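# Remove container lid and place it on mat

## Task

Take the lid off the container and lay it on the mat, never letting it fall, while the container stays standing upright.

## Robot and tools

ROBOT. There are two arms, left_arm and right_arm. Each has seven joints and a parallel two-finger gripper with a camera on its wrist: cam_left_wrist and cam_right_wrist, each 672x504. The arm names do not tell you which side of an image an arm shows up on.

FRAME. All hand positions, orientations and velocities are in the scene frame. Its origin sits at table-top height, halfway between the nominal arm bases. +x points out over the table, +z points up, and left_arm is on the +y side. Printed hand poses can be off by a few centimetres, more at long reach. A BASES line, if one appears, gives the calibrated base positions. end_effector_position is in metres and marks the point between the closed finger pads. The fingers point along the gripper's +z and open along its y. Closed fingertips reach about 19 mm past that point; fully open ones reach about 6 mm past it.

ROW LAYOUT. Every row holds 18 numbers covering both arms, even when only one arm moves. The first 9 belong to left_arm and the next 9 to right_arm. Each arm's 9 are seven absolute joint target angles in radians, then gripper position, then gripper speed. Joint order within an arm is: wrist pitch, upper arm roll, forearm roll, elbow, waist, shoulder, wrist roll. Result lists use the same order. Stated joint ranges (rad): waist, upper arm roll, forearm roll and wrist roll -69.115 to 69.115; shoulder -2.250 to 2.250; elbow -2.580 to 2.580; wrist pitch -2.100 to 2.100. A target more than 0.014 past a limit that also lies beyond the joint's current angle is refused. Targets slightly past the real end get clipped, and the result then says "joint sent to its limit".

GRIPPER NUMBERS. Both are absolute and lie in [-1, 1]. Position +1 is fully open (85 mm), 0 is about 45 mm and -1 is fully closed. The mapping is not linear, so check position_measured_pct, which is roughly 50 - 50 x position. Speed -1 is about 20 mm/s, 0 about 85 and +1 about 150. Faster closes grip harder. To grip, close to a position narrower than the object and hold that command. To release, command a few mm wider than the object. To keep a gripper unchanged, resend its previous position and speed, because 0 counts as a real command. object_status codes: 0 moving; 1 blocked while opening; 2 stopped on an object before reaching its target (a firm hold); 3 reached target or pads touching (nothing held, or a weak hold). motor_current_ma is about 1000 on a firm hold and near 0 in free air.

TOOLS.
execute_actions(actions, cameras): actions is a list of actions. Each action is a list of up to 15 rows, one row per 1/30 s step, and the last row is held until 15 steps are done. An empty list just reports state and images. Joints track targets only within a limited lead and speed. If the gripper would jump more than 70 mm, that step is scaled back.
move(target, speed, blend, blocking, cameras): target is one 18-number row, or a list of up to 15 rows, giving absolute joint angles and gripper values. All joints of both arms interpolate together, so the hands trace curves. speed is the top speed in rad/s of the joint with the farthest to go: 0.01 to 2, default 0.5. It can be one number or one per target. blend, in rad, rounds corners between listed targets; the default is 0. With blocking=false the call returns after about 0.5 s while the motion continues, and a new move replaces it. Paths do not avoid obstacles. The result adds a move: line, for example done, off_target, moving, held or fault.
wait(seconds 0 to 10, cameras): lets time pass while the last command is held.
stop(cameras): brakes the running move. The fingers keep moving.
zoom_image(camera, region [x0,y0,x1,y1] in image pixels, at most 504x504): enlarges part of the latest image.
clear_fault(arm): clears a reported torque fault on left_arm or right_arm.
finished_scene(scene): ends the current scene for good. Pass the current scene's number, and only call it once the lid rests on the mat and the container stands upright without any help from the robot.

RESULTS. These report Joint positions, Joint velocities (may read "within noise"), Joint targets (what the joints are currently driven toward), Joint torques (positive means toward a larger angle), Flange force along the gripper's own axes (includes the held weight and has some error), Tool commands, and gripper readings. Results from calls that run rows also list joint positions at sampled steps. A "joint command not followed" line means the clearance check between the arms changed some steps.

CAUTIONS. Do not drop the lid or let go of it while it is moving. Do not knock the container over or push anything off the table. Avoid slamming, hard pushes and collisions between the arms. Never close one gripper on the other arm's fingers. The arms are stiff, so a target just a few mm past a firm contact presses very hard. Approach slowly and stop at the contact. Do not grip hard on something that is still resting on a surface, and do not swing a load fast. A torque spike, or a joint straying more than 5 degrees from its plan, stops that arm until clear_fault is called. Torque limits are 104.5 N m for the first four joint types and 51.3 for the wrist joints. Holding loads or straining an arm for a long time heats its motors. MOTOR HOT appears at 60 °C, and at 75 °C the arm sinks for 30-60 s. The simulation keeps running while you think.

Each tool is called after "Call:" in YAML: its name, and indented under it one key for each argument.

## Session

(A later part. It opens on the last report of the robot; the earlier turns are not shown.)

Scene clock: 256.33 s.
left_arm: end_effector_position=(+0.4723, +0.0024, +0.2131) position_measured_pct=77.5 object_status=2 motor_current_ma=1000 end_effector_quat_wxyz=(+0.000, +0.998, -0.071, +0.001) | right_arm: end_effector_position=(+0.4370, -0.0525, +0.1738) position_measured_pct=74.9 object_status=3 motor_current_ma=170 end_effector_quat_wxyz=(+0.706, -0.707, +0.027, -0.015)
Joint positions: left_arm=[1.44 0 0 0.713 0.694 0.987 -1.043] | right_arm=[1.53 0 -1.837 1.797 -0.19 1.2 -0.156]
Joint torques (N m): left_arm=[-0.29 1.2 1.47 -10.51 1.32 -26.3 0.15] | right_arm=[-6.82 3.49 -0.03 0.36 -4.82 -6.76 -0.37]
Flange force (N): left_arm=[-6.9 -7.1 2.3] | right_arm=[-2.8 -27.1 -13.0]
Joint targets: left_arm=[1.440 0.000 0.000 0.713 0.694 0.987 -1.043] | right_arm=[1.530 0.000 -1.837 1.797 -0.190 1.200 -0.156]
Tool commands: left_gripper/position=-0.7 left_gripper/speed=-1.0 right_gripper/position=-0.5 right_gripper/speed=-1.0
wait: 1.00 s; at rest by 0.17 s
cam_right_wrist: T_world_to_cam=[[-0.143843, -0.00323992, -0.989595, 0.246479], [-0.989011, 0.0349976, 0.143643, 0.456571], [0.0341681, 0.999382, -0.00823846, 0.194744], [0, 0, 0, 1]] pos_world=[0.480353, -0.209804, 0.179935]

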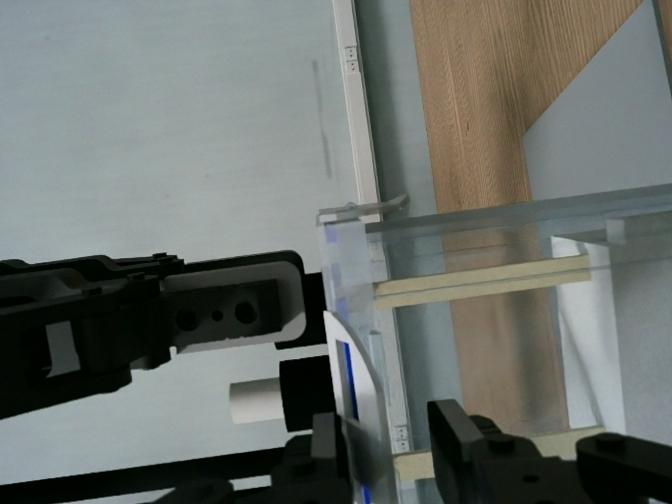

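Call:
zoom_image:
  camera: "cam_right_wrist"
  region: [270, 280, 510, 504]

Scaled by 2.100.

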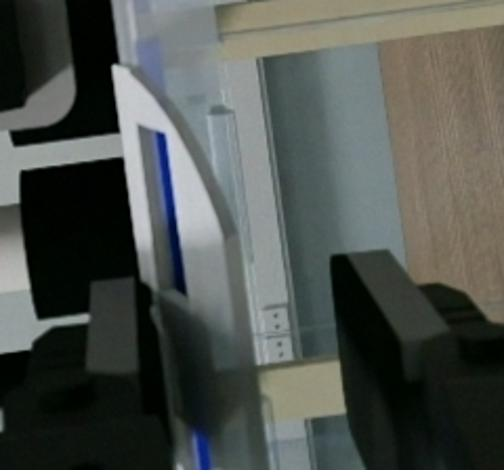

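Call:
move:
  target: [1.4399,0,0,0.7129,0.6937,0.9873,-1.043,-0.7,-1,1.5304,0,-1.837,1.7966,-0.1897,1.2003,-0.1563,-0.1,-1]
  speed: 0.02
  cameras: ["cam_right_wrist"]

Call:
zoom_image:
  camera: "cam_right_wrist"
  region: [270, 280, 510, 504]

Scene clock: 288.67 s.
left_arm: end_effector_position=(+0.4723, +0.0024, +0.2132) position_measured_pct=77.5 object_status=2 motor_current_ma=1000 end_effector_quat_wxyz=(+0.000, +0.998, -0.071, +0.001) | right_arm: end_effector_position=(+0.4370, -0.0525, +0.1738) position_measured_pct=55.0 object_status=0 motor_current_ma=0 end_effector_quat_wxyz=(+0.706, -0.707, +0.027, -0.015)
Joint positions: left_arm=[1.44 0 0 0.713 0.694 0.987 -1.043] | right_arm=[1.53 0 -1.837 1.797 -0.19 1.2 -0.156]
Joint torques (N m): left_arm=[-0.27 -0.11 0.5 -9.8 -0.1 -24.79 0.08] | right_arm=[3.15 -2.18 -0.5 -1.95 -1.72 -21.57 -0.23]
Flange force (N): left_arm=[-8.2 -5.2 0.1] | right_arm=[0.7 2.5 -2.4]
Joint targets: left_arm=[1.440 0.000 0.000 0.713 0.694 0.987 -1.043] | right_arm=[1.530 0.000 -1.837 1.797 -0.190 1.200 -0.156]
move: done
cam_right_wrist: T_world_to_cam=[[-0.143843, -0.00323992, -0.989595, 0.246479], [-0.989011, 0.0349976, 0.143643, 0.456571], [0.0341681, 0.999382, -0.00823846, 0.194744], [0, 0, 0, 1]] pos_world=[0.480353, -0.209804, 0.179935]

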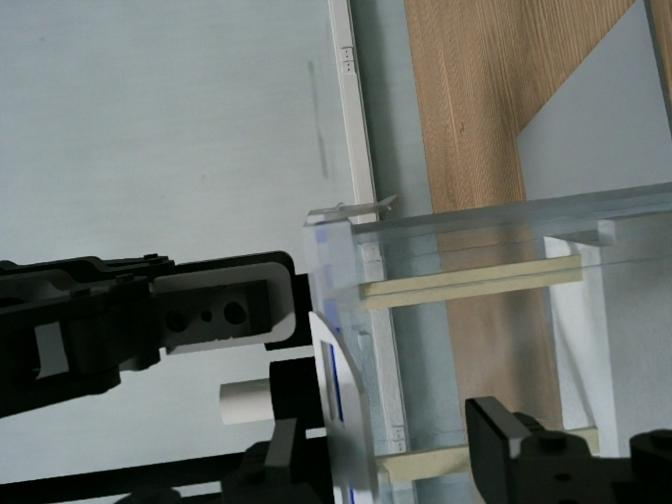

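Scaled by 2.100.

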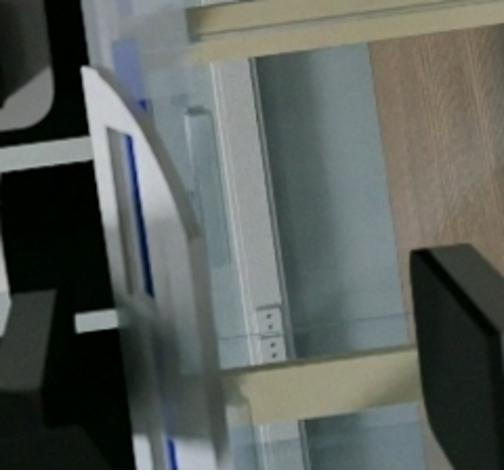

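Call:
move:
  target: [1.4399,0,0,0.7129,0.6937,0.9873,-1.043,-0.7,-1,1.5496,0,-1.7307,1.8048,-0.0794,1.2038,-0.1385,0,-1]
  speed: 0.08
  cameras: ["cam_right_wrist"]

Call:
zoom_image:
  camera: "cam_right_wrist"
  region: [250, 200, 500, 504]

Scene clock: 296.00 s.
left_arm: end_effector_position=(+0.4723, +0.0024, +0.2132) position_measured_pct=77.5 object_status=2 motor_current_ma=1000 end_effector_quat_wxyz=(+0.000, +0.998, -0.071, +0.001) | right_arm: end_effector_position=(+0.4394, -0.1009, +0.1725) position_measured_pct=49.8 object_status=3 motor_current_ma=0 end_effector_quat_wxyz=(+0.707, -0.707, +0.024, -0.019)
Joint positions: left_arm=[1.44 0 0 0.713 0.694 0.987 -1.043] | right_arm=[1.55 0 -1.731 1.805 -0.079 1.204 -0.138]
Joint torques (N m): left_arm=[-0.26 -0.09 0.48 -9.78 -0.12 -24.66 0.07] | right_arm=[3.17 -2.19 -0.46 -1.58 -1.74 -21.2 -0.21]
Flange force (N): left_arm=[-8.5 -5.3 0.0] | right_arm=[0.3 2.5 -2.5]
Joint targets: left_arm=[1.440 0.000 0.000 0.713 0.694 0.987 -1.043] | right_arm=[1.550 0.000 -1.731 1.805 -0.079 1.204 -0.138]
move: done
cam_right_wrist: T_world_to_cam=[[-0.134324, -0.00137614, -0.990937, 0.241717], [-0.99026, 0.0371597, 0.134181, 0.463271], [0.0366383, 0.999308, -0.00635418, 0.241677], [0, 0, 0, 1]] pos_world=[0.482372, -0.258393, 0.1789]

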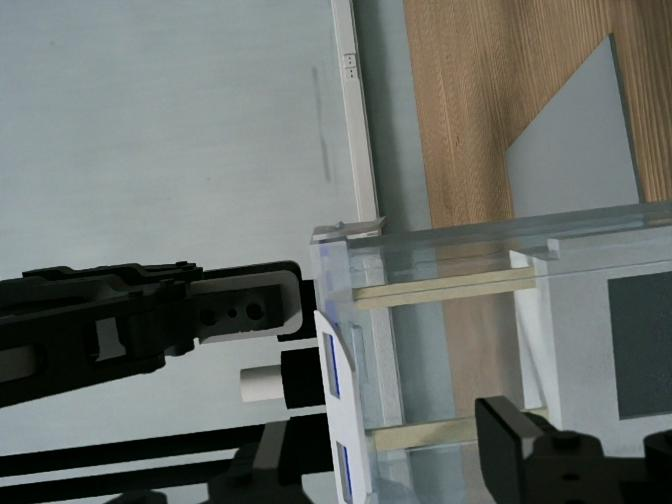

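Scaled by 1.658.

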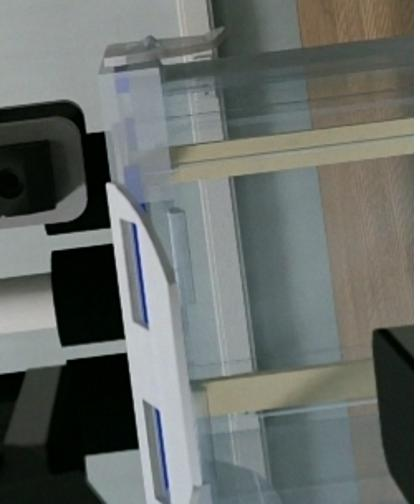

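Call:
move:
  target:
    - [1.4399,0,0,0.7129,0.6937,0.9873,-1.043,-0.7,-1,1.5332,0,-1.8205,1.8014,-0.1729,1.2009,-0.1526,0,-1]
    - [1.4399,0,0,0.7129,0.6937,0.9873,-1.043,-0.7,-1,1.53,0,-1.8381,1.7963,-0.1908,1.2003,-0.1566,0,-1]
  speed: [0.08,0.02]
  cameras: ["cam_right_wrist"]

Call:
move:
  target: [1.4399,0,0,0.7129,0.6937,0.9873,-1.043,-0.7,-1,1.53,0,-1.8381,1.8203,-0.1908,1.1753,-0.1716,0,-1]
  speed: 0.02
  cameras: ["cam_right_wrist"]

Scene clock: 312.07 s.
left_arm: end_effector_position=(+0.4723, +0.0024, +0.2132) position_measured_pct=77.5 object_status=2 motor_current_ma=1000 end_effector_quat_wxyz=(+0.000, +0.998, -0.071, +0.001) | right_arm: end_effector_position=(+0.4370, -0.0520, +0.1737) position_measured_pct=49.8 object_status=3 motor_current_ma=0 end_effector_quat_wxyz=(+0.706, -0.707, +0.027, -0.015)
Joint positions: left_arm=[1.44 0 0 0.713 0.694 0.987 -1.043] | right_arm=[1.53 0 -1.838 1.796 -0.191 1.2 -0.157]
Joint torques (N m): left_arm=[-0.28 -0.09 0.52 -9.83 -0.14 -24.6 0.05] | right_arm=[3.16 -2.17 -0.51 -1.94 -1.76 -21.64 -0.22]
Flange force (N): left_arm=[-8.9 -5.6 0.0] | right_arm=[0.8 2.7 -2.5]
Joint targets: left_arm=[1.440 0.000 0.000 0.713 0.694 0.987 -1.043] | right_arm=[1.530 0.000 -1.838 1.796 -0.191 1.200 -0.157]
move: done
cam_right_wrist: T_world_to_cam=[[-0.143848, -0.00343774, -0.989594, 0.246442], [-0.98901, 0.0350263, 0.143642, 0.456559], [0.034168, 0.99938, -0.00843844, 0.194281], [0, 0, 0, 1]] pos_world=[0.480353, -0.209305, 0.179936]

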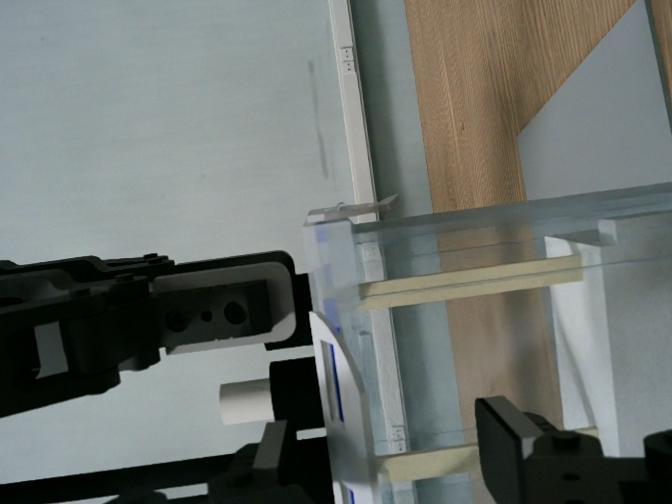

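Scene clock: 313.53 s.
left_arm: end_effector_position=(+0.4723, +0.0024, +0.2132) position_measured_pct=77.5 object_status=2 motor_current_ma=1000 end_effector_quat_wxyz=(+0.000, +0.998, -0.071, +0.001) | right_arm: end_effector_position=(+0.4335, -0.0528, +0.1836) position_measured_pct=49.8 object_status=3 motor_current_ma=0 end_effector_quat_wxyz=(+0.706, -0.707, +0.032, -0.010)
Joint positions: left_arm=[1.44 0 0 0.713 0.694 0.987 -1.043] | right_arm=[1.53 0 -1.838 1.82 -0.191 1.175 -0.172]
Joint torques (N m): left_arm=[-0.27 -0.07 0.47 -9.76 -0.12 -24.69 0.05] | right_arm=[3.13 -2.15 -0.49 -1.99 -1.75 -21.45 -0.2]
Flange force (N): left_arm=[-8.2 -5.2 0.0] | right_arm=[0.8 2.6 -2.5]
Joint targets: left_arm=[1.440 0.000 0.000 0.713 0.694 0.987 -1.043] | right_arm=[1.530 0.000 -1.838 1.820 -0.191 1.175 -0.172]
move: done
cam_right_wrist: T_world_to_cam=[[-0.157792, -0.00238374, -0.987469, 0.261465], [-0.986883, 0.0349211, 0.157614, 0.448198], [0.0341078, 0.999387, -0.00786274, 0.195193], [0, 0, 0, 1]] pos_world=[0.476919, -0.210102, 0.189081]

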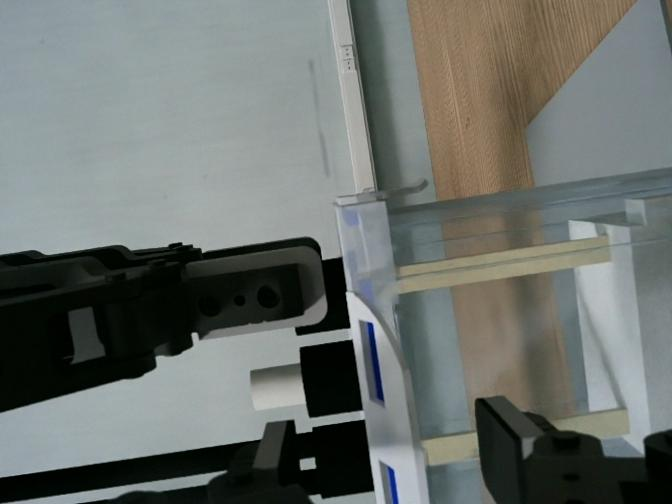

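Call:
move:
  target: [1.4399,0,0,0.7129,0.6937,0.9873,-1.043,-0.7,-1,1.53,0,-1.8381,1.854,-0.1908,1.1375,-0.19,0,-1]
  speed: 0.03
  cameras: ["cam_right_wrist"]

Call:
move:
  target: [1.4399,0,0,0.7129,0.6937,0.9873,-1.043,-0.7,-1,1.53,0,-1.8381,1.875,-0.1908,1.113,-0.202,0,-1]
  speed: 0.02
  cameras: ["cam_right_wrist"]

Scene clock: 323.37 s.
left_arm: end_effector_position=(+0.4723, +0.0024, +0.2132) position_measured_pct=77.5 object_status=2 motor_current_ma=1000 end_effector_quat_wxyz=(+0.000, +0.998, -0.071, +0.001) | right_arm: end_effector_position=(+0.4285, -0.0539, +0.1986) position_measured_pct=49.8 object_status=3 motor_current_ma=0 end_effector_quat_wxyz=(+0.707, -0.706, +0.037, -0.005)
Joint positions: left_arm=[1.44 0 0 0.713 0.694 0.987 -1.043] | right_arm=[1.53 0 -1.838 1.854 -0.191 1.138 -0.19]
Joint torques (N m): left_arm=[-0.56 -1.4 -0.4 -8.41 -1.79 -21.03 0.13] | right_arm=[6.09 -4.7 0.12 -2.03 -2.62 -25.05 -0.36]
Flange force (N): left_arm=[-10.9 -4.0 -5.5] | right_arm=[4.2 11.1 -1.3]
Joint targets: left_arm=[1.440 0.000 0.000 0.713 0.694 0.987 -1.043] | right_arm=[1.530 0.000 -1.838 1.854 -0.191 1.138 -0.190]
move: done
cam_right_wrist: T_world_to_cam=[[-0.171906, -0.000540527, -0.985113, 0.281125], [-0.984525, 0.0346552, 0.171785, 0.437106], [0.0340465, 0.999399, -0.00648961, 0.196319], [0, 0, 0, 1]] pos_world=[0.471984, -0.211198, 0.203126]

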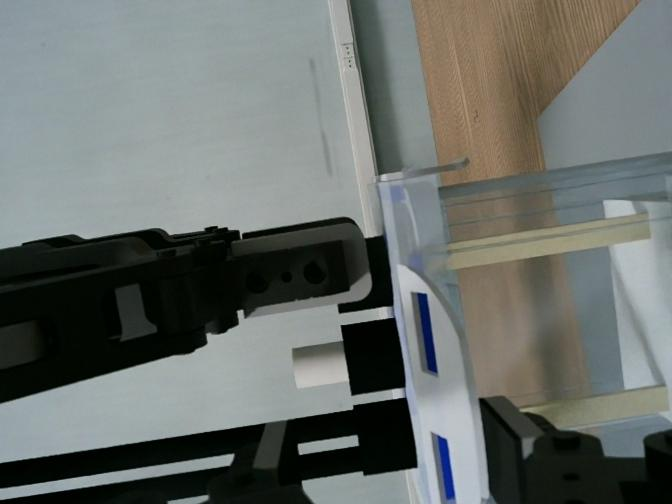

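Scene clock: 324.80 s.
left_arm: end_effector_position=(+0.4723, +0.0023, +0.2132) position_measured_pct=77.5 object_status=2 motor_current_ma=1000 end_effector_quat_wxyz=(+0.000, +0.998, -0.071, +0.001) | right_arm: end_effector_position=(+0.4252, -0.0545, +0.2084) position_measured_pct=49.8 object_status=3 motor_current_ma=0 end_effector_quat_wxyz=(+0.707, -0.706, +0.040, -0.002)
Joint positions: left_arm=[1.44 0 0 0.713 0.694 0.987 -1.043] | right_arm=[1.53 0 -1.838 1.875 -0.191 1.113 -0.202]
Joint torques (N m): left_arm=[-2.42 -4.52 -2.74 -3.21 -4.37 -6.41 0.19] | right_arm=[12.95 -10.37 0.72 -2.95 -3.97 -34.31 -0.46]
Flange force (N): left_arm=[-17.2 -3.5 -28.8] | right_arm=[10.6 30.7 0.9]
Joint targets: left_arm=[1.440 0.000 0.000 0.713 0.694 0.987 -1.043] | right_arm=[1.530 0.000 -1.838 1.875 -0.191 1.113 -0.202]
move: done
cam_right_wrist: T_world_to_cam=[[-0.180351, 0.000947526, -0.983602, 0.293595], [-0.983016, 0.034359, 0.180276, 0.429703], [0.0339664, 0.999409, -0.00526523, 0.196968], [0, 0, 0, 1]] pos_world=[0.468664, -0.211894, 0.212352]

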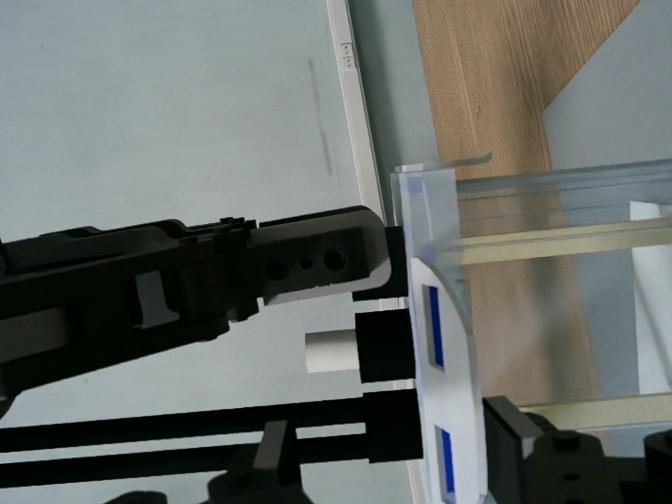

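Call:
zoom_image:
  camera: "cam_right_wrist"
  region: [350, 150, 650, 504]

Scaled by 1.424.

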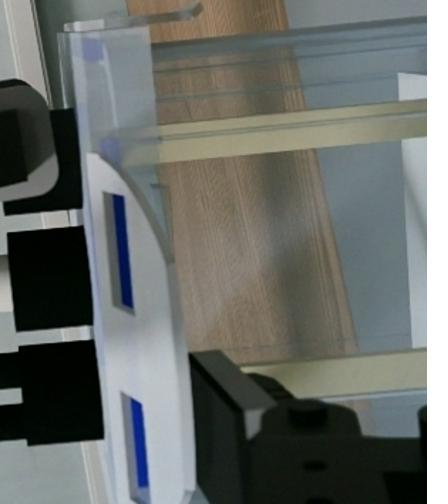

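Call:
move:
  target:
    - [1.4399,0,0,0.7129,0.6937,0.9873,-1.043,-0.7,-1,1.53,0,-1.8381,1.8203,-0.1908,1.1753,-0.1716,0,-1]
    - [1.4399,0,0,0.7129,0.6937,0.9873,-1.043,-0.7,-1,1.5496,0,-1.7307,1.8048,-0.0794,1.2038,-0.1385,0,-1]
  speed: [0.04,0.1]
  cameras: ["cam_right_wrist"]

Call:
zoom_image:
  camera: "cam_right_wrist"
  region: [250, 200, 500, 504]

Scene clock: 384.40 s.
left_arm: end_effector_position=(+0.4723, +0.0024, +0.2132) position_measured_pct=77.5 object_status=2 motor_current_ma=1000 end_effector_quat_wxyz=(+0.000, +0.998, -0.071, +0.001) | right_arm: end_effector_position=(+0.4394, -0.1009, +0.1726) position_measured_pct=49.8 object_status=3 motor_current_ma=0 end_effector_quat_wxyz=(+0.707, -0.707, +0.024, -0.019)
Joint positions: left_arm=[1.44 0 0 0.713 0.694 0.987 -1.043] | right_arm=[1.55 0 -1.731 1.805 -0.079 1.204 -0.138]
Joint torques (N m): left_arm=[0.06 -3.11 -1.65 -4.23 -3.88 -13.08 -0.07] | right_arm=[3.13 -2.15 -0.48 -1.54 -1.78 -21.24 -0.24]
Flange force (N): left_arm=[-11.8 -0.5 -16.8] | right_arm=[0.3 2.7 -2.6]
Joint targets: left_arm=[1.440 0.000 0.000 0.713 0.694 0.987 -1.043] | right_arm=[1.550 0.000 -1.731 1.805 -0.079 1.204 -0.138]
move: done
cam_right_wrist: T_world_to_cam=[[-0.134324, -0.00137614, -0.990937, 0.241717], [-0.99026, 0.0371597, 0.134181, 0.463267], [0.0366383, 0.999308, -0.00635418, 0.241577], [0, 0, 0, 1]] pos_world=[0.482372, -0.258293, 0.1789]

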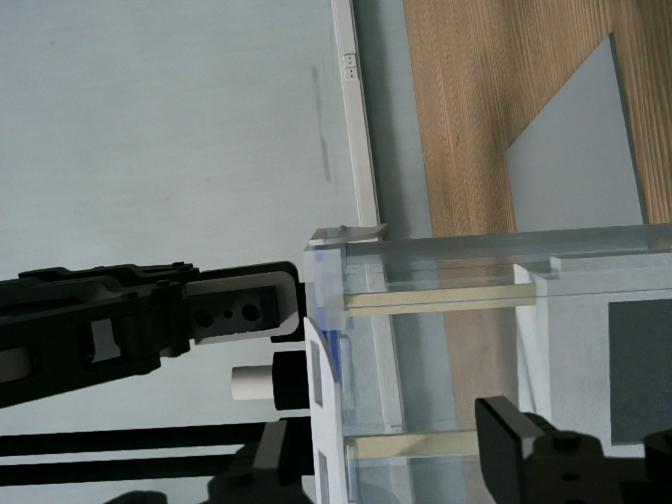

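Scaled by 1.658.

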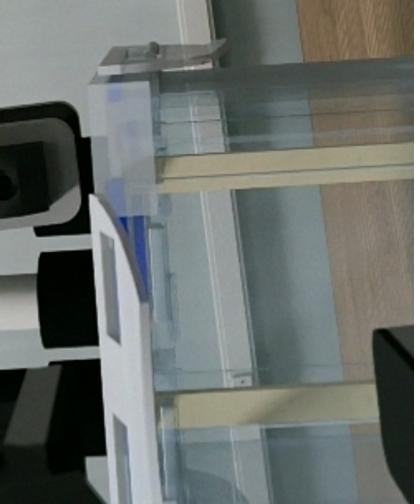

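Call:
move:
  target: [1.4399,0,0,0.7129,0.6937,0.9873,-1.043,-0.7,-1,1.5496,0,-1.7407,1.8785,-0.0894,1.1906,-0.0755,0,-1]
  speed: 0.05
  cameras: ["cam_right_wrist"]

Scene clock: 415.93 s.
left_arm: end_effector_position=(+0.4723, +0.0024, +0.2132) position_measured_pct=77.5 object_status=2 motor_current_ma=1000 end_effector_quat_wxyz=(+0.000, +0.998, -0.071, +0.001) | right_arm: end_effector_position=(+0.4183, -0.0989, +0.1730) position_measured_pct=49.8 object_status=3 motor_current_ma=0 end_effector_quat_wxyz=(+0.704, -0.710, +0.023, -0.020)
Joint positions: left_arm=[1.44 0 0 0.713 0.694 0.987 -1.043] | right_arm=[1.55 0 -1.741 1.878 -0.089 1.191 -0.075]
Joint torques (N m): left_arm=[0.06 -3.13 -1.65 -4.19 -3.86 -13 -0.06] | right_arm=[3.13 -2.15 -0.3 -1.01 -1.74 -20.57 -0.22]
Flange force (N): left_arm=[-11.8 -0.6 -16.9] | right_arm=[0.3 2.6 -2.6]
Joint targets: left_arm=[1.440 0.000 0.000 0.713 0.694 0.987 -1.043] | right_arm=[1.550 0.000 -1.741 1.878 -0.089 1.191 -0.075]
move: done
cam_right_wrist: T_world_to_cam=[[-0.131697, -0.010518, -0.991234, 0.237379], [-0.990624, 0.0380464, 0.131213, 0.442965], [0.0363328, 0.999221, -0.01543, 0.242049], [0, 0, 0, 1]] pos_world=[0.46128, -0.256217, 0.180911]

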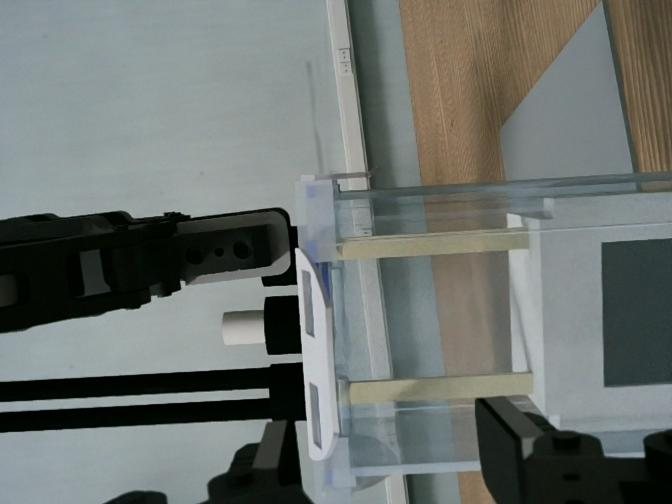

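Call:
move:
  target: [1.4399,0,0,0.7129,0.6937,0.9873,-1.043,-0.7,-1,1.531,0,-1.8485,1.904,-0.1985,1.1772,-0.0775,0,-1]
  speed: 0.04
  cameras: ["cam_right_wrist"]

Scene clock: 436.27 s.
left_arm: end_effector_position=(+0.4723, +0.0024, +0.2132) position_measured_pct=77.5 object_status=2 motor_current_ma=1000 end_effector_quat_wxyz=(+0.000, +0.998, -0.071, +0.001) | right_arm: end_effector_position=(+0.4076, -0.0553, +0.1735) position_measured_pct=49.8 object_status=3 motor_current_ma=0 end_effector_quat_wxyz=(+0.699, -0.715, +0.029, -0.014)
Joint positions: left_arm=[1.44 0 0 0.713 0.694 0.987 -1.043] | right_arm=[1.531 0 -1.848 1.904 -0.198 1.177 -0.077]
Joint torques (N m): left_arm=[0.02 -3.11 -1.6 -4.2 -3.88 -13.05 -0.09] | right_arm=[3.19 -2.17 -0.21 -1.23 -1.75 -20.69 -0.2]
Flange force (N): left_arm=[-11.6 -0.3 -17.0] | right_arm=[0.7 2.7 -2.5]
Joint targets: left_arm=[1.440 0.000 0.000 0.713 0.694 0.987 -1.043] | right_arm=[1.531 0.000 -1.848 1.904 -0.199 1.177 -0.077]
move: done
cam_right_wrist: T_world_to_cam=[[-0.147764, -0.0236927, -0.988739, 0.242401], [-0.988379, 0.0396023, 0.146761, 0.427078], [0.0356792, 0.998935, -0.0292692, 0.201595], [0, 0, 0, 1]] pos_world=[0.45074, -0.21255, 0.182893]

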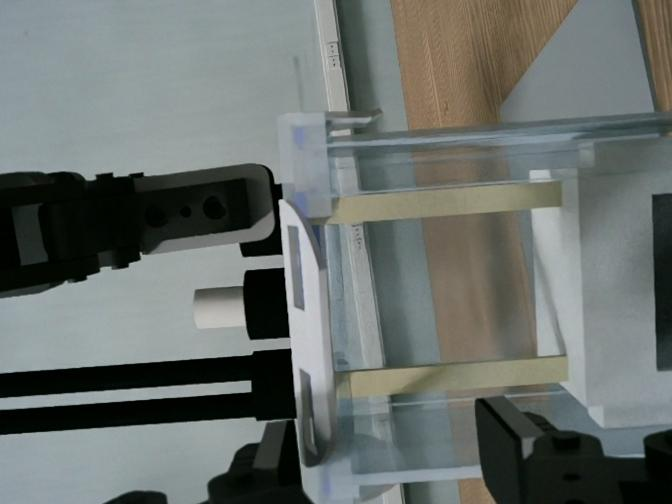

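Call:
move:
  target:
    - [1.4399,0,0,0.7129,0.6937,0.9873,-1.043,-0.7,-1,1.5298,0,-1.8552,1.902,-0.2055,1.1772,-0.079,0,-1]
    - [1.4399,0,0,0.7129,0.6937,0.9873,-1.043,-0.7,-1,1.5298,0,-1.8552,1.8972,-0.2055,1.1822,-0.076,0,-1]
  speed: 0.02
  cameras: []

Call:
move:
  target: [1.4399,0,0,0.7129,0.6937,0.9873,-1.043,-0.7,-1,1.5298,0,-1.8552,1.8924,-0.2055,1.1872,-0.073,0,-1]
  speed: 0.02
  cameras: ["cam_right_wrist"]

Scene clock: 444.73 s.
left_arm: end_effector_position=(+0.4723, +0.0024, +0.2130) position_measured_pct=77.5 object_status=2 motor_current_ma=1000 end_effector_quat_wxyz=(+0.000, +0.998, -0.071, +0.001) | right_arm: end_effector_position=(+0.4084, -0.0522, +0.1715) position_measured_pct=49.8 object_status=3 motor_current_ma=0 end_effector_quat_wxyz=(+0.699, -0.715, +0.027, -0.015)
Joint positions: left_arm=[1.44 0 0 0.713 0.694 0.987 -1.043] | right_arm=[1.53 0 -1.855 1.897 -0.206 1.182 -0.076]
Joint torques (N m): left_arm=[-0.24 -2.45 -1.1 -5.46 -3.16 -15.25 -0.04] | right_arm=[2.93 -2.03 -0.31 -1.26 -1.68 -20.47 -0.25]
Flange force (N): left_arm=[-11.6 -1.7 -13.9] | right_arm=[0.4 2.1 -2.8]
Joint targets: left_arm=[1.440 0.000 0.000 0.713 0.694 0.987 -1.043] | right_arm=[1.530 0.000 -1.855 1.897 -0.206 1.182 -0.076]
move: done

Scene clock: 445.43 s.
left_arm: end_effector_position=(+0.4723, +0.0024, +0.2131) position_measured_pct=77.5 object_status=2 motor_current_ma=1000 end_effector_quat_wxyz=(+0.000, +0.998, -0.071, +0.001) | right_arm: end_effector_position=(+0.4091, -0.0520, +0.1696) position_measured_pct=49.8 object_status=3 motor_current_ma=0 end_effector_quat_wxyz=(+0.699, -0.715, +0.026, -0.016)
Joint positions: left_arm=[1.44 0 0 0.713 0.694 0.987 -1.043] | right_arm=[1.53 0 -1.855 1.892 -0.206 1.187 -0.073]
Joint torques (N m): left_arm=[-0.41 -1.93 -0.74 -7.36 -2.84 -18.94 -0.14] | right_arm=[2.19 -1.12 -0.39 -1.11 -1.35 -19.48 -0.24]
Flange force (N): left_arm=[-11.9 -2.3 -8.4] | right_arm=[-0.1 -0.1 -2.3]
Joint targets: left_arm=[1.440 0.000 0.000 0.713 0.694 0.987 -1.043] | right_arm=[1.530 0.000 -1.855 1.892 -0.206 1.187 -0.073]
move: done
cam_right_wrist: T_world_to_cam=[[-0.141883, -0.0244018, -0.989583, 0.236469], [-0.989248, 0.0393089, 0.140866, 0.430365], [0.035462, 0.998929, -0.0297167, 0.198318], [0, 0, 0, 1]] pos_world=[0.452256, -0.209253, 0.179275]

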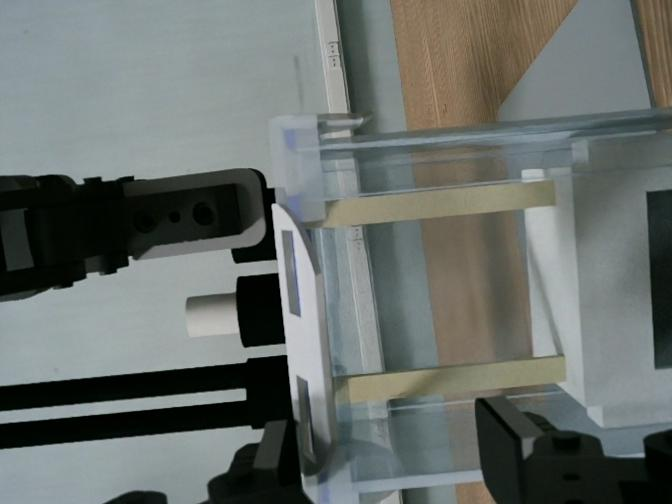

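Call:
move:
  target: [1.4399,0,0,0.7129,0.6937,0.9873,-1.043,-0.7,-1,1.5298,0,-1.8552,1.8876,-0.2055,1.1922,-0.07,0,-1]
  speed: 0.02
  cameras: []

Call:
move:
  target: [1.4399,0,0,0.7129,0.6937,0.9873,-1.043,-0.7,-1,1.5298,0,-1.8552,1.8828,-0.2055,1.1972,-0.067,0,-1]
  speed: 0.02
  cameras: ["cam_right_wrist"]

Scene clock: 450.60 s.
left_arm: end_effector_position=(+0.4723, +0.0024, +0.2132) position_measured_pct=77.5 object_status=2 motor_current_ma=1000 end_effector_quat_wxyz=(+0.000, +0.998, -0.071, +0.001) | right_arm: end_effector_position=(+0.4098, -0.0519, +0.1676) position_measured_pct=49.8 object_status=3 motor_current_ma=0 end_effector_quat_wxyz=(+0.698, -0.715, +0.025, -0.017)
Joint positions: left_arm=[1.44 0 0 0.713 0.694 0.987 -1.043] | right_arm=[1.53 0 -1.855 1.888 -0.206 1.192 -0.07]
Joint torques (N m): left_arm=[-0.46 -1.17 -0.15 -9.44 -1.97 -23.6 -0.06] | right_arm=[2.12 -0.92 -0.31 -0.93 -1.19 -19.23 -0.24]
Flange force (N): left_arm=[-10.3 -3.0 -1.8] | right_arm=[0.2 -0.5 -1.7]
Joint targets: left_arm=[1.440 0.000 0.000 0.713 0.694 0.987 -1.043] | right_arm=[1.530 0.000 -1.855 1.888 -0.206 1.192 -0.070]
move: done

Scene clock: 451.30 s.
left_arm: end_effector_position=(+0.4723, +0.0024, +0.2131) position_measured_pct=77.5 object_status=2 motor_current_ma=1000 end_effector_quat_wxyz=(+0.000, +0.998, -0.071, +0.001) | right_arm: end_effector_position=(+0.4105, -0.0517, +0.1656) position_measured_pct=49.8 object_status=3 motor_current_ma=0 end_effector_quat_wxyz=(+0.698, -0.715, +0.024, -0.018)
Joint positions: left_arm=[1.44 0 0 0.713 0.694 0.987 -1.043] | right_arm=[1.53 0 -1.855 1.883 -0.205 1.197 -0.067]
Joint torques (N m): left_arm=[0.21 -0.36 0.38 -9.67 -1.16 -25.58 -0.22] | right_arm=[-0.86 1.12 -1.02 -0.92 -1.23 -15.37 -0.33]
Flange force (N): left_arm=[-7.6 -2.4 1.5] | right_arm=[-2.4 -9.0 -4.9]
Joint targets: left_arm=[1.440 0.000 0.000 0.713 0.694 0.987 -1.043] | right_arm=[1.530 0.000 -1.855 1.883 -0.205 1.197 -0.067]
move: done
cam_right_wrist: T_world_to_cam=[[-0.136405, -0.0248566, -0.990341, 0.230638], [-0.990015, 0.03929, 0.135374, 0.433467], [0.0355456, 0.998919, -0.0299678, 0.19777], [0, 0, 0, 1]] pos_world=[0.453569, -0.208854, 0.175657]

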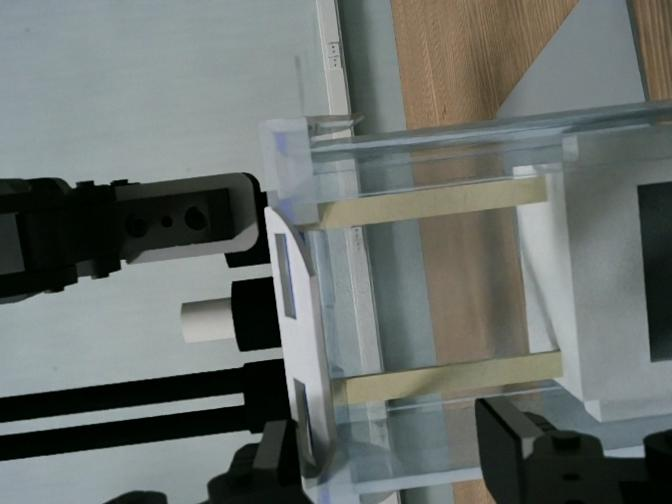

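Call:
move:
  target:
    - [1.4399,0,0,0.7129,0.6937,0.9873,-1.043,-0.7,-1,1.531,0,-1.8485,1.904,-0.1985,1.1772,-0.0775,0,-1]
    - [1.4399,0,0,0.7129,0.6937,0.9873,-1.043,-0.7,-1,1.5496,0,-1.7307,1.8048,-0.0794,1.2038,-0.1385,0,-1]
  speed: [0.03,0.1]
  cameras: ["cam_right_wrist"]

Scene clock: 459.70 s.
left_arm: end_effector_position=(+0.4723, +0.0024, +0.2132) position_measured_pct=77.5 object_status=2 motor_current_ma=1000 end_effector_quat_wxyz=(+0.000, +0.998, -0.071, +0.001) | right_arm: end_effector_position=(+0.4394, -0.1009, +0.1726) position_measured_pct=49.8 object_status=3 motor_current_ma=0 end_effector_quat_wxyz=(+0.707, -0.707, +0.024, -0.019)
Joint positions: left_arm=[1.44 0 0 0.713 0.694 0.987 -1.043] | right_arm=[1.55 0 -1.731 1.805 -0.079 1.204 -0.138]
Joint torques (N m): left_arm=[-0.51 0.06 0.71 -10.14 -0.32 -25.11 -0.01] | right_arm=[3.15 -2.24 -0.44 -1.58 -1.75 -21.19 -0.23]
Flange force (N): left_arm=[-8.7 -5.0 0.3] | right_arm=[0.2 2.5 -2.6]
Joint targets: left_arm=[1.440 0.000 0.000 0.713 0.694 0.987 -1.043] | right_arm=[1.550 0.000 -1.731 1.805 -0.079 1.204 -0.138]
move: done
cam_right_wrist: T_world_to_cam=[[-0.134324, -0.00137614, -0.990937, 0.241704], [-0.99026, 0.0371597, 0.134181, 0.463168], [0.0366383, 0.999308, -0.00635418, 0.241581], [0, 0, 0, 1]] pos_world=[0.482272, -0.258293, 0.1789]

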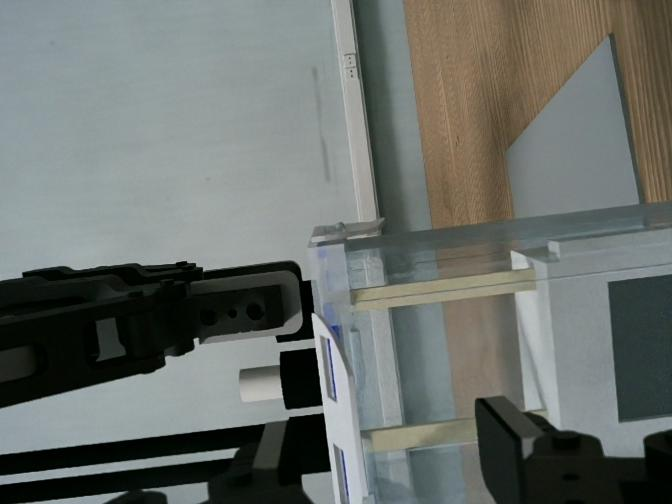

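Call:
wait:
  seconds: 0.1
  cameras: ["cam_left_wrist"]

Call:
zoom_image:
  camera: "cam_left_wrist"
  region: [120, 240, 660, 504]

Scene clock: 465.60 s.
left_arm: end_effector_position=(+0.4723, +0.0024, +0.2132) position_measured_pct=77.5 object_status=2 motor_current_ma=1000 end_effector_quat_wxyz=(+0.000, +0.998, -0.071, +0.001) | right_arm: end_effector_position=(+0.4394, -0.1009, +0.1726) position_measured_pct=49.8 object_status=3 motor_current_ma=0 end_effector_quat_wxyz=(+0.707, -0.707, +0.024, -0.019)
Joint positions: left_arm=[1.44 0 0 0.713 0.694 0.987 -1.043] | right_arm=[1.55 0 -1.731 1.805 -0.079 1.204 -0.138]
Joint torques (N m): left_arm=[-0.47 0.16 0.78 -10.23 -0.41 -25.06 -0.04] | right_arm=[3.17 -2.25 -0.44 -1.51 -1.77 -21.23 -0.22]
Flange force (N): left_arm=[-9.7 -5.4 0.6] | right_arm=[0.5 2.7 -2.5]
Joint targets: left_arm=[1.440 0.000 0.000 0.713 0.694 0.987 -1.043] | right_arm=[1.550 0.000 -1.731 1.805 -0.079 1.204 -0.138]
Tool commands: left_gripper/position=-0.7 left_gripper/speed=-1.0 right_gripper/position=+0.0 right_gripper/speed=-1.0
wait: 0.10 s; at rest from the start
cam_left_wrist: T_world_to_cam=[[-0.137512, -0.988763, -0.058633, 0.0927952], [-0.98884, 0.133614, 0.0659058, 0.500663], [-0.057331, 0.0670415, -0.996102, 0.381209], [0, 0, 0, 1]] pos_world=[0.529691, -0.000700143, 0.352167]

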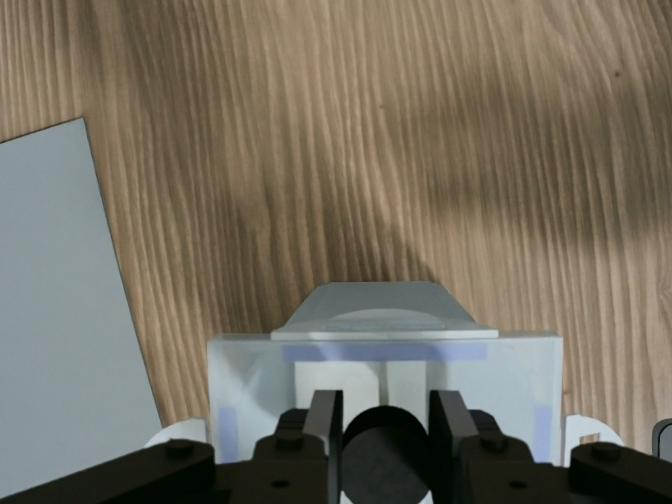

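Region (120, 240, 660, 504) is 540x264 pixels. A region can be at most 504 by 504 pixels.

Call:
move:
  target:
    - [1.4552,0,0,0.6998,0.6937,0.9851,-1.043,-0.7,-1,1.563,0,-1.653,1.81,0.15,1.2105,-0.11,0,-1]
    - [1.3888,0,0,0.8273,0.7594,0.924,-2.541,-0.7,-1,1.563,0,-1.653,1.81,0.15,1.2105,-0.11,0,-1]
  speed: [0.08,0.3]
  cameras: []

Call:
move:
  target:
    - [1.3729,0,0,0.8398,0.7594,0.9274,-2.541,-0.7,-1,1.563,0,-1.653,1.81,0.15,1.2105,-0.11,0,-1]
    - [1.3729,0,0,0.8398,0.7594,0.9274,-2.541,-0.7,-1,1.563,0,-1.653,1.81,-0.003,1.2105,-0.11,0,-1]
  speed: [0.02,0.2]

Scene clock: 488.70 s.
left_arm: end_effector_position=(+0.4297, -0.0179, +0.2190) position_measured_pct=77.5 object_status=2 motor_current_ma=1000 end_effector_quat_wxyz=(+0.000, -0.658, +0.753, -0.001) | right_arm: end_effector_position=(+0.4761, -0.2063, +0.1701) position_measured_pct=49.8 object_status=3 motor_current_ma=0 end_effector_quat_wxyz=(+0.703, -0.703, +0.071, -0.079)
Joint positions: left_arm=[1.389 0 0 0.827 0.759 0.924 -2.541] | right_arm=[1.563 0 -1.653 1.81 0.15 1.211 -0.11]
Joint torques (N m): left_arm=[0.05 -0.48 0.12 -12.15 -0.67 -29.64 0] | right_arm=[3.15 -2.26 -0.43 -1.2 -1.78 -20.91 -0.22]
Flange force (N): left_arm=[-3.7 6.7 8.9] | right_arm=[0.0 2.6 -2.7]
Joint targets: left_arm=[1.389 0.000 0.000 0.827 0.759 0.924 -2.541] | right_arm=[1.563 0.000 -1.653 1.810 0.150 1.211 -0.110]
move: done

Scene clock: 490.60 s.
left_arm: end_effector_position=(+0.4296, -0.0178, +0.2130) position_measured_pct=77.5 object_status=2 motor_current_ma=1000 end_effector_quat_wxyz=(+0.000, -0.658, +0.753, -0.001) | right_arm: end_effector_position=(+0.4362, -0.1342, +0.1701) position_measured_pct=49.8 object_status=3 motor_current_ma=0 end_effector_quat_wxyz=(+0.707, -0.706, +0.017, -0.025)
Joint positions: left_arm=[1.373 0 0 0.84 0.759 0.927 -2.541] | right_arm=[1.563 0 -1.653 1.81 -0.003 1.211 -0.11]
Joint torques (N m): left_arm=[-0.74 -1.6 -0.42 -7.41 -2.23 -17.91 0.03] | right_arm=[3.16 -2.24 -0.44 -1.2 -1.79 -20.89 -0.23]
Flange force (N): left_arm=[-3.6 10.5 -9.7] | right_arm=[0.0 2.6 -2.7]
Joint targets: left_arm=[1.373 0.000 0.000 0.840 0.759 0.927 -2.541] | right_arm=[1.563 0.000 -1.653 1.810 -0.003 1.211 -0.110]
move: done
cam_left_wrist: T_world_to_cam=[[-0.989593, 0.130527, -0.0605638, 0.453348], [0.126493, 0.989753, 0.0662504, -0.0027731], [0.0685906, 0.0579, -0.995963, 0.325742], [0, 0, 0, 1]] pos_world=[0.426638, -0.0752898, 0.352067]
cam_right_wrist: T_world_to_cam=[[-0.116523, -0.000648633, -0.993188, 0.231496], [-0.992589, 0.034799, 0.11643, 0.465301], [0.0344864, 0.999394, -0.00469871, 0.275623], [0, 0, 0, 1]] pos_world=[0.479322, -0.291497, 0.177039]

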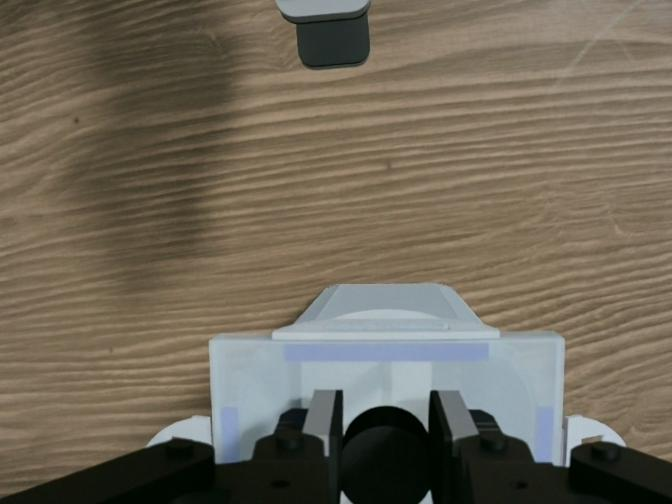

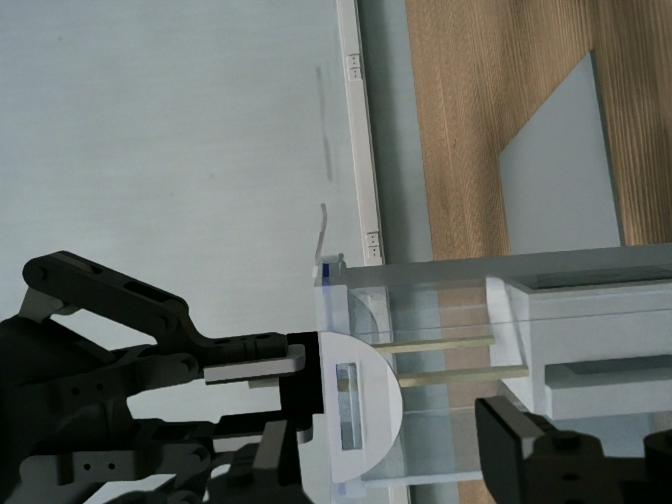

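Call:
move:
  target:
    - [1.3755,0,0,0.8377,0.7594,0.9268,-2.541,-0.7,-1,1.5496,0,-1.7319,1.8252,-0.0822,1.2015,-0.1211,0,-1]
    - [1.3755,0,0,0.8377,0.7594,0.9268,-2.541,-0.7,-1,1.5353,0,-1.8118,1.8188,-0.1634,1.1991,-0.1361,0,-1]
  speed: [0.1,0.05]
  cameras: ["cam_right_wrist"]

Scene clock: 506.83 s.
left_arm: end_effector_position=(+0.4296, -0.0179, +0.2140) position_measured_pct=77.5 object_status=2 motor_current_ma=1000 end_effector_quat_wxyz=(+0.000, -0.658, +0.753, -0.001) | right_arm: end_effector_position=(+0.4322, -0.0652, +0.1722) position_measured_pct=49.8 object_status=3 motor_current_ma=0 end_effector_quat_wxyz=(+0.705, -0.709, +0.027, -0.015)
Joint positions: left_arm=[1.376 0 0 0.838 0.759 0.927 -2.541] | right_arm=[1.535 0 -1.812 1.819 -0.163 1.199 -0.136]
Joint torques (N m): left_arm=[-0.13 -0.71 0.08 -10.68 -1.02 -26.1 0.04] | right_arm=[3.13 -2.14 -0.45 -1.71 -1.76 -21.31 -0.26]
Flange force (N): left_arm=[-3.9 7.7 3.3] | right_arm=[0.5 2.6 -2.6]
Joint targets: left_arm=[1.375 0.000 0.000 0.838 0.759 0.927 -2.541] | right_arm=[1.535 0.000 -1.812 1.819 -0.163 1.199 -0.136]
move: done
cam_right_wrist: T_world_to_cam=[[-0.143356, -0.0069287, -0.989647, 0.243806], [-0.98906, 0.0361298, 0.143018, 0.452685], [0.0347649, 0.999323, -0.0120323, 0.207986], [0, 0, 0, 1]] pos_world=[0.475453, -0.222512, 0.179042]

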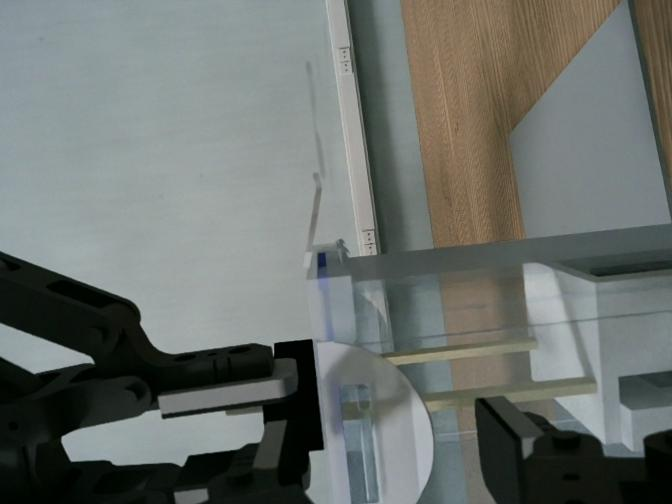

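Call:
move:
  target: [1.3755,0,0,0.8377,0.7594,0.9268,-2.541,-0.7,-1,1.5316,0,-1.8324,1.8171,-0.1844,1.1983,-0.14,0,-1]
  speed: 0.03
  cameras: ["cam_right_wrist"]

Call:
move:
  target: [1.3755,0,0,0.8377,0.7594,0.9268,-2.541,-0.7,-1,1.53,0,-1.8415,1.8164,-0.1936,1.198,-0.1417,0,-1]
  speed: 0.02
  cameras: []

Scene clock: 515.60 s.
left_arm: end_effector_position=(+0.4296, -0.0179, +0.2140) position_measured_pct=77.5 object_status=2 motor_current_ma=1000 end_effector_quat_wxyz=(+0.000, -0.658, +0.753, -0.001) | right_arm: end_effector_position=(+0.4316, -0.0561, +0.1724) position_measured_pct=49.8 object_status=3 motor_current_ma=0 end_effector_quat_wxyz=(+0.705, -0.709, +0.028, -0.015)
Joint positions: left_arm=[1.376 0 0 0.838 0.759 0.927 -2.541] | right_arm=[1.532 0 -1.832 1.817 -0.184 1.198 -0.14]
Joint torques (N m): left_arm=[-0.15 -0.61 0.09 -10.69 -1.04 -26.15 0.02] | right_arm=[3.17 -2.14 -0.45 -1.77 -1.73 -21.38 -0.2]
Flange force (N): left_arm=[-3.8 7.6 3.3] | right_arm=[0.8 2.5 -2.4]
Joint targets: left_arm=[1.375 0.000 0.000 0.838 0.759 0.927 -2.541] | right_arm=[1.532 0.000 -1.832 1.817 -0.184 1.198 -0.140]
move: done
cam_right_wrist: T_world_to_cam=[[-0.145455, -0.00738003, -0.989337, 0.244834], [-0.988757, 0.0361295, 0.1451, 0.451207], [0.0346734, 0.99932, -0.0125523, 0.198953], [0, 0, 0, 1]] pos_world=[0.474848, -0.213313, 0.17925]

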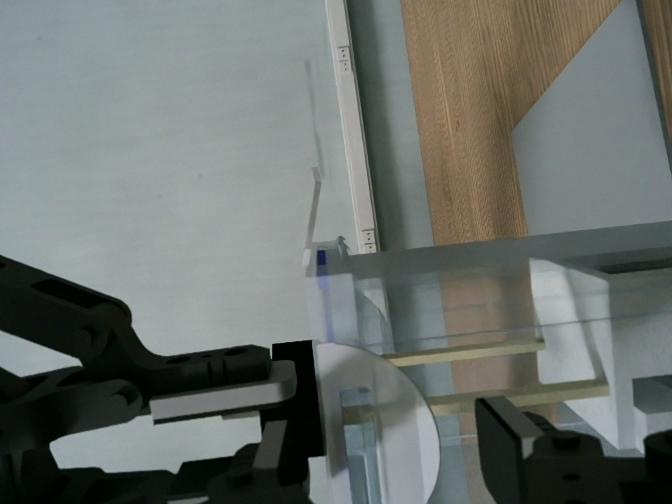

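Scene clock: 516.30 s.
left_arm: end_effector_position=(+0.4296, -0.0179, +0.2140) position_measured_pct=77.5 object_status=2 motor_current_ma=1000 end_effector_quat_wxyz=(+0.000, -0.658, +0.753, -0.001) | right_arm: end_effector_position=(+0.4312, -0.0521, +0.1725) position_measured_pct=49.8 object_status=3 motor_current_ma=0 end_effector_quat_wxyz=(+0.705, -0.709, +0.028, -0.014)
Joint positions: left_arm=[1.376 0 0 0.838 0.759 0.927 -2.541] | right_arm=[1.53 0 -1.841 1.816 -0.194 1.198 -0.142]
Joint torques (N m): left_arm=[-0.11 -0.63 0.05 -10.73 -1.04 -26.08 0.02] | right_arm=[3.16 -2.17 -0.43 -1.88 -1.77 -21.48 -0.22]
Flange force (N): left_arm=[-4.1 8.1 3.5] | right_arm=[0.6 2.6 -2.5]
Joint targets: left_arm=[1.375 0.000 0.000 0.838 0.759 0.927 -2.541] | right_arm=[1.530 0.000 -1.841 1.816 -0.194 1.198 -0.142]
move: done

Call:
move:
  target: [1.3755,0,0,0.8377,0.7594,0.9268,-2.541,-0.7,-1,1.5316,0,-1.8324,1.8171,-0.1844,1.1983,-0.14,0,-1]
  speed: 0.03
  cameras: []

Call:
move:
  target: [1.3755,0,0,0.8377,0.7594,0.9268,-2.541,-0.7,-1,1.5316,0,-1.8324,1.8171,-0.1844,1.1983,-0.14,-0.35,-1]
  speed: 0.03
  cameras: ["cam_right_wrist"]

Scene clock: 531.53 s.
left_arm: end_effector_position=(+0.4296, -0.0179, +0.2140) position_measured_pct=77.5 object_status=2 motor_current_ma=1000 end_effector_quat_wxyz=(+0.000, -0.658, +0.753, -0.001) | right_arm: end_effector_position=(+0.4316, -0.0560, +0.1725) position_measured_pct=49.8 object_status=3 motor_current_ma=0 end_effector_quat_wxyz=(+0.705, -0.709, +0.028, -0.015)
Joint positions: left_arm=[1.376 0 0 0.838 0.759 0.927 -2.541] | right_arm=[1.532 0 -1.832 1.817 -0.184 1.198 -0.14]
Joint torques (N m): left_arm=[-0.18 -0.6 0.12 -10.74 -0.93 -26.11 0.03] | right_arm=[3.15 -2.17 -0.43 -1.78 -1.76 -21.4 -0.2]
Flange force (N): left_arm=[-4.1 7.8 3.3] | right_arm=[0.7 2.6 -2.5]
Joint targets: left_arm=[1.375 0.000 0.000 0.838 0.759 0.927 -2.541] | right_arm=[1.532 0.000 -1.832 1.817 -0.184 1.198 -0.140]
move: done

Scene clock: 532.77 s.
left_arm: end_effector_position=(+0.4297, -0.0178, +0.2140) position_measured_pct=77.5 object_status=2 motor_current_ma=1000 end_effector_quat_wxyz=(+0.000, -0.658, +0.753, -0.001) | right_arm: end_effector_position=(+0.4316, -0.0561, +0.1725) position_measured_pct=67.5 object_status=0 motor_current_ma=80 end_effector_quat_wxyz=(+0.705, -0.709, +0.028, -0.015)
Joint positions: left_arm=[1.376 0 0 0.838 0.759 0.927 -2.541] | right_arm=[1.532 0 -1.832 1.817 -0.184 1.198 -0.14]
Joint torques (N m): left_arm=[-0.81 0 0.51 -12.41 -0.09 -28.24 0] | right_arm=[-2.22 1.12 -0.33 -0.67 -3.11 -13.68 -0.27]
Flange force (N): left_arm=[-6.4 8.8 6.2] | right_arm=[-1.3 -13.0 -7.7]
Joint targets: left_arm=[1.375 0.000 0.000 0.838 0.759 0.927 -2.541] | right_arm=[1.532 0.000 -1.832 1.817 -0.184 1.198 -0.140]
move: done
cam_right_wrist: T_world_to_cam=[[-0.145453, -0.00728114, -0.989338, 0.244853], [-0.988757, 0.036115, 0.145101, 0.451204], [0.0346734, 0.999321, -0.0124523, 0.198936], [0, 0, 0, 1]] pos_world=[0.474848, -0.213313, 0.17925]

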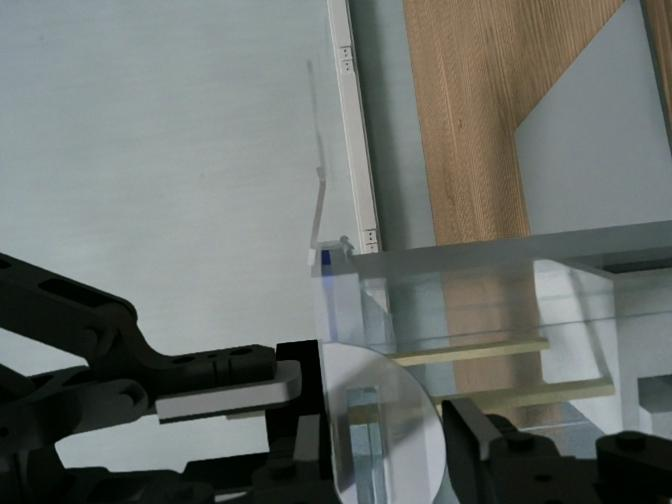

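Call:
move:
  target: [1.3755,0,0,0.8377,0.7594,0.9268,-2.541,-0.7,-1,1.532,0,-1.8302,1.8225,-0.1822,1.1933,-0.1425,-0.35,-1]
  speed: 0.03
  cameras: []

Call:
move:
  target: [1.3755,0,0,0.8377,0.7594,0.9268,-2.541,-0.7,-1,1.532,0,-1.8302,1.8225,-0.1822,1.1933,-0.1425,-0.5,-1]
  speed: 0.03
  cameras: ["cam_right_wrist"]

Call:
wait:
  seconds: 0.8
  cameras: []

Scene clock: 550.77 s.
left_arm: end_effector_position=(+0.4296, -0.0179, +0.2140) position_measured_pct=77.5 object_status=2 motor_current_ma=1000 end_effector_quat_wxyz=(+0.000, -0.658, +0.753, -0.001) | right_arm: end_effector_position=(+0.4308, -0.0572, +0.1743) position_measured_pct=67.5 object_status=3 motor_current_ma=80 end_effector_quat_wxyz=(+0.705, -0.709, +0.029, -0.014)
Joint positions: left_arm=[1.376 0 0 0.838 0.759 0.927 -2.541] | right_arm=[1.532 0 -1.83 1.823 -0.182 1.193 -0.143]
Joint torques (N m): left_arm=[-0.08 -0.46 0.18 -10.9 -0.78 -26.74 -0.01] | right_arm=[3.86 -2.76 -0.41 -1.86 -1.83 -22.41 -0.19]
Flange force (N): left_arm=[-3.9 7.3 4.3] | right_arm=[1.4 4.8 -2.3]
Joint targets: left_arm=[1.375 0.000 0.000 0.838 0.759 0.927 -2.541] | right_arm=[1.532 0.000 -1.830 1.823 -0.182 1.193 -0.143]
move: done

Scene clock: 551.57 s.
left_arm: end_effector_position=(+0.4297, -0.0178, +0.2140) position_measured_pct=77.5 object_status=2 motor_current_ma=1000 end_effector_quat_wxyz=(+0.000, -0.658, +0.753, -0.001) | right_arm: end_effector_position=(+0.4308, -0.0572, +0.1744) position_measured_pct=71.9 object_status=0 motor_current_ma=1000 end_effector_quat_wxyz=(+0.705, -0.709, +0.029, -0.014)
Joint positions: left_arm=[1.376 0 0 0.838 0.759 0.927 -2.541] | right_arm=[1.532 0 -1.83 1.823 -0.182 1.193 -0.143]
Joint torques (N m): left_arm=[-0.79 0.52 0.83 -11.49 0.62 -26.23 0.02] | right_arm=[2.93 -3.16 -0.36 -1.96 -3.59 -21.27 -0.27]
Flange force (N): left_arm=[-7.6 8.4 3.3] | right_arm=[0.8 2.3 -6.6]
Joint targets: left_arm=[1.375 0.000 0.000 0.838 0.759 0.927 -2.541] | right_arm=[1.532 0.000 -1.830 1.823 -0.182 1.193 -0.143]
move: done
cam_right_wrist: T_world_to_cam=[[-0.148245, -0.00710351, -0.988925, 0.247819], [-0.988342, 0.0361322, 0.147898, 0.449586], [0.0346815, 0.999322, -0.0123771, 0.200164], [0, 0, 0, 1]] pos_world=[0.474141, -0.214512, 0.181059]

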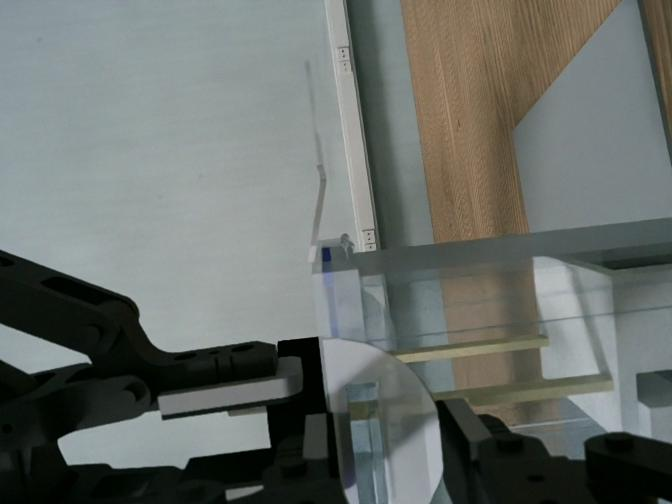

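Scene clock: 552.37 s.
left_arm: end_effector_position=(+0.4296, -0.0179, +0.2140) position_measured_pct=77.5 object_status=2 motor_current_ma=1000 end_effector_quat_wxyz=(+0.000, -0.658, +0.753, -0.001) | right_arm: end_effector_position=(+0.4308, -0.0572, +0.1744) position_measured_pct=71.9 object_status=2 motor_current_ma=1000 end_effector_quat_wxyz=(+0.705, -0.709, +0.029, -0.014)
Joint positions: left_arm=[1.376 0 0 0.838 0.759 0.927 -2.541] | right_arm=[1.532 0 -1.83 1.823 -0.182 1.193 -0.143]
Joint torques (N m): left_arm=[-0.8 0.43 0.78 -11.43 0.65 -26.21 0.03] | right_arm=[2.98 -3.19 -0.37 -1.93 -3.53 -21.39 -0.3]
Flange force (N): left_arm=[-7.4 8.1 3.1] | right_arm=[0.8 2.6 -6.5]
Joint targets: left_arm=[1.375 0.000 0.000 0.838 0.759 0.927 -2.541] | right_arm=[1.532 0.000 -1.830 1.823 -0.182 1.193 -0.143]
Tool commands: left_gripper/position=-0.7 left_gripper/speed=-1.0 right_gripper/position=-0.5 right_gripper/speed=-1.0
wait: 0.80 s; at rest by 0.17 s


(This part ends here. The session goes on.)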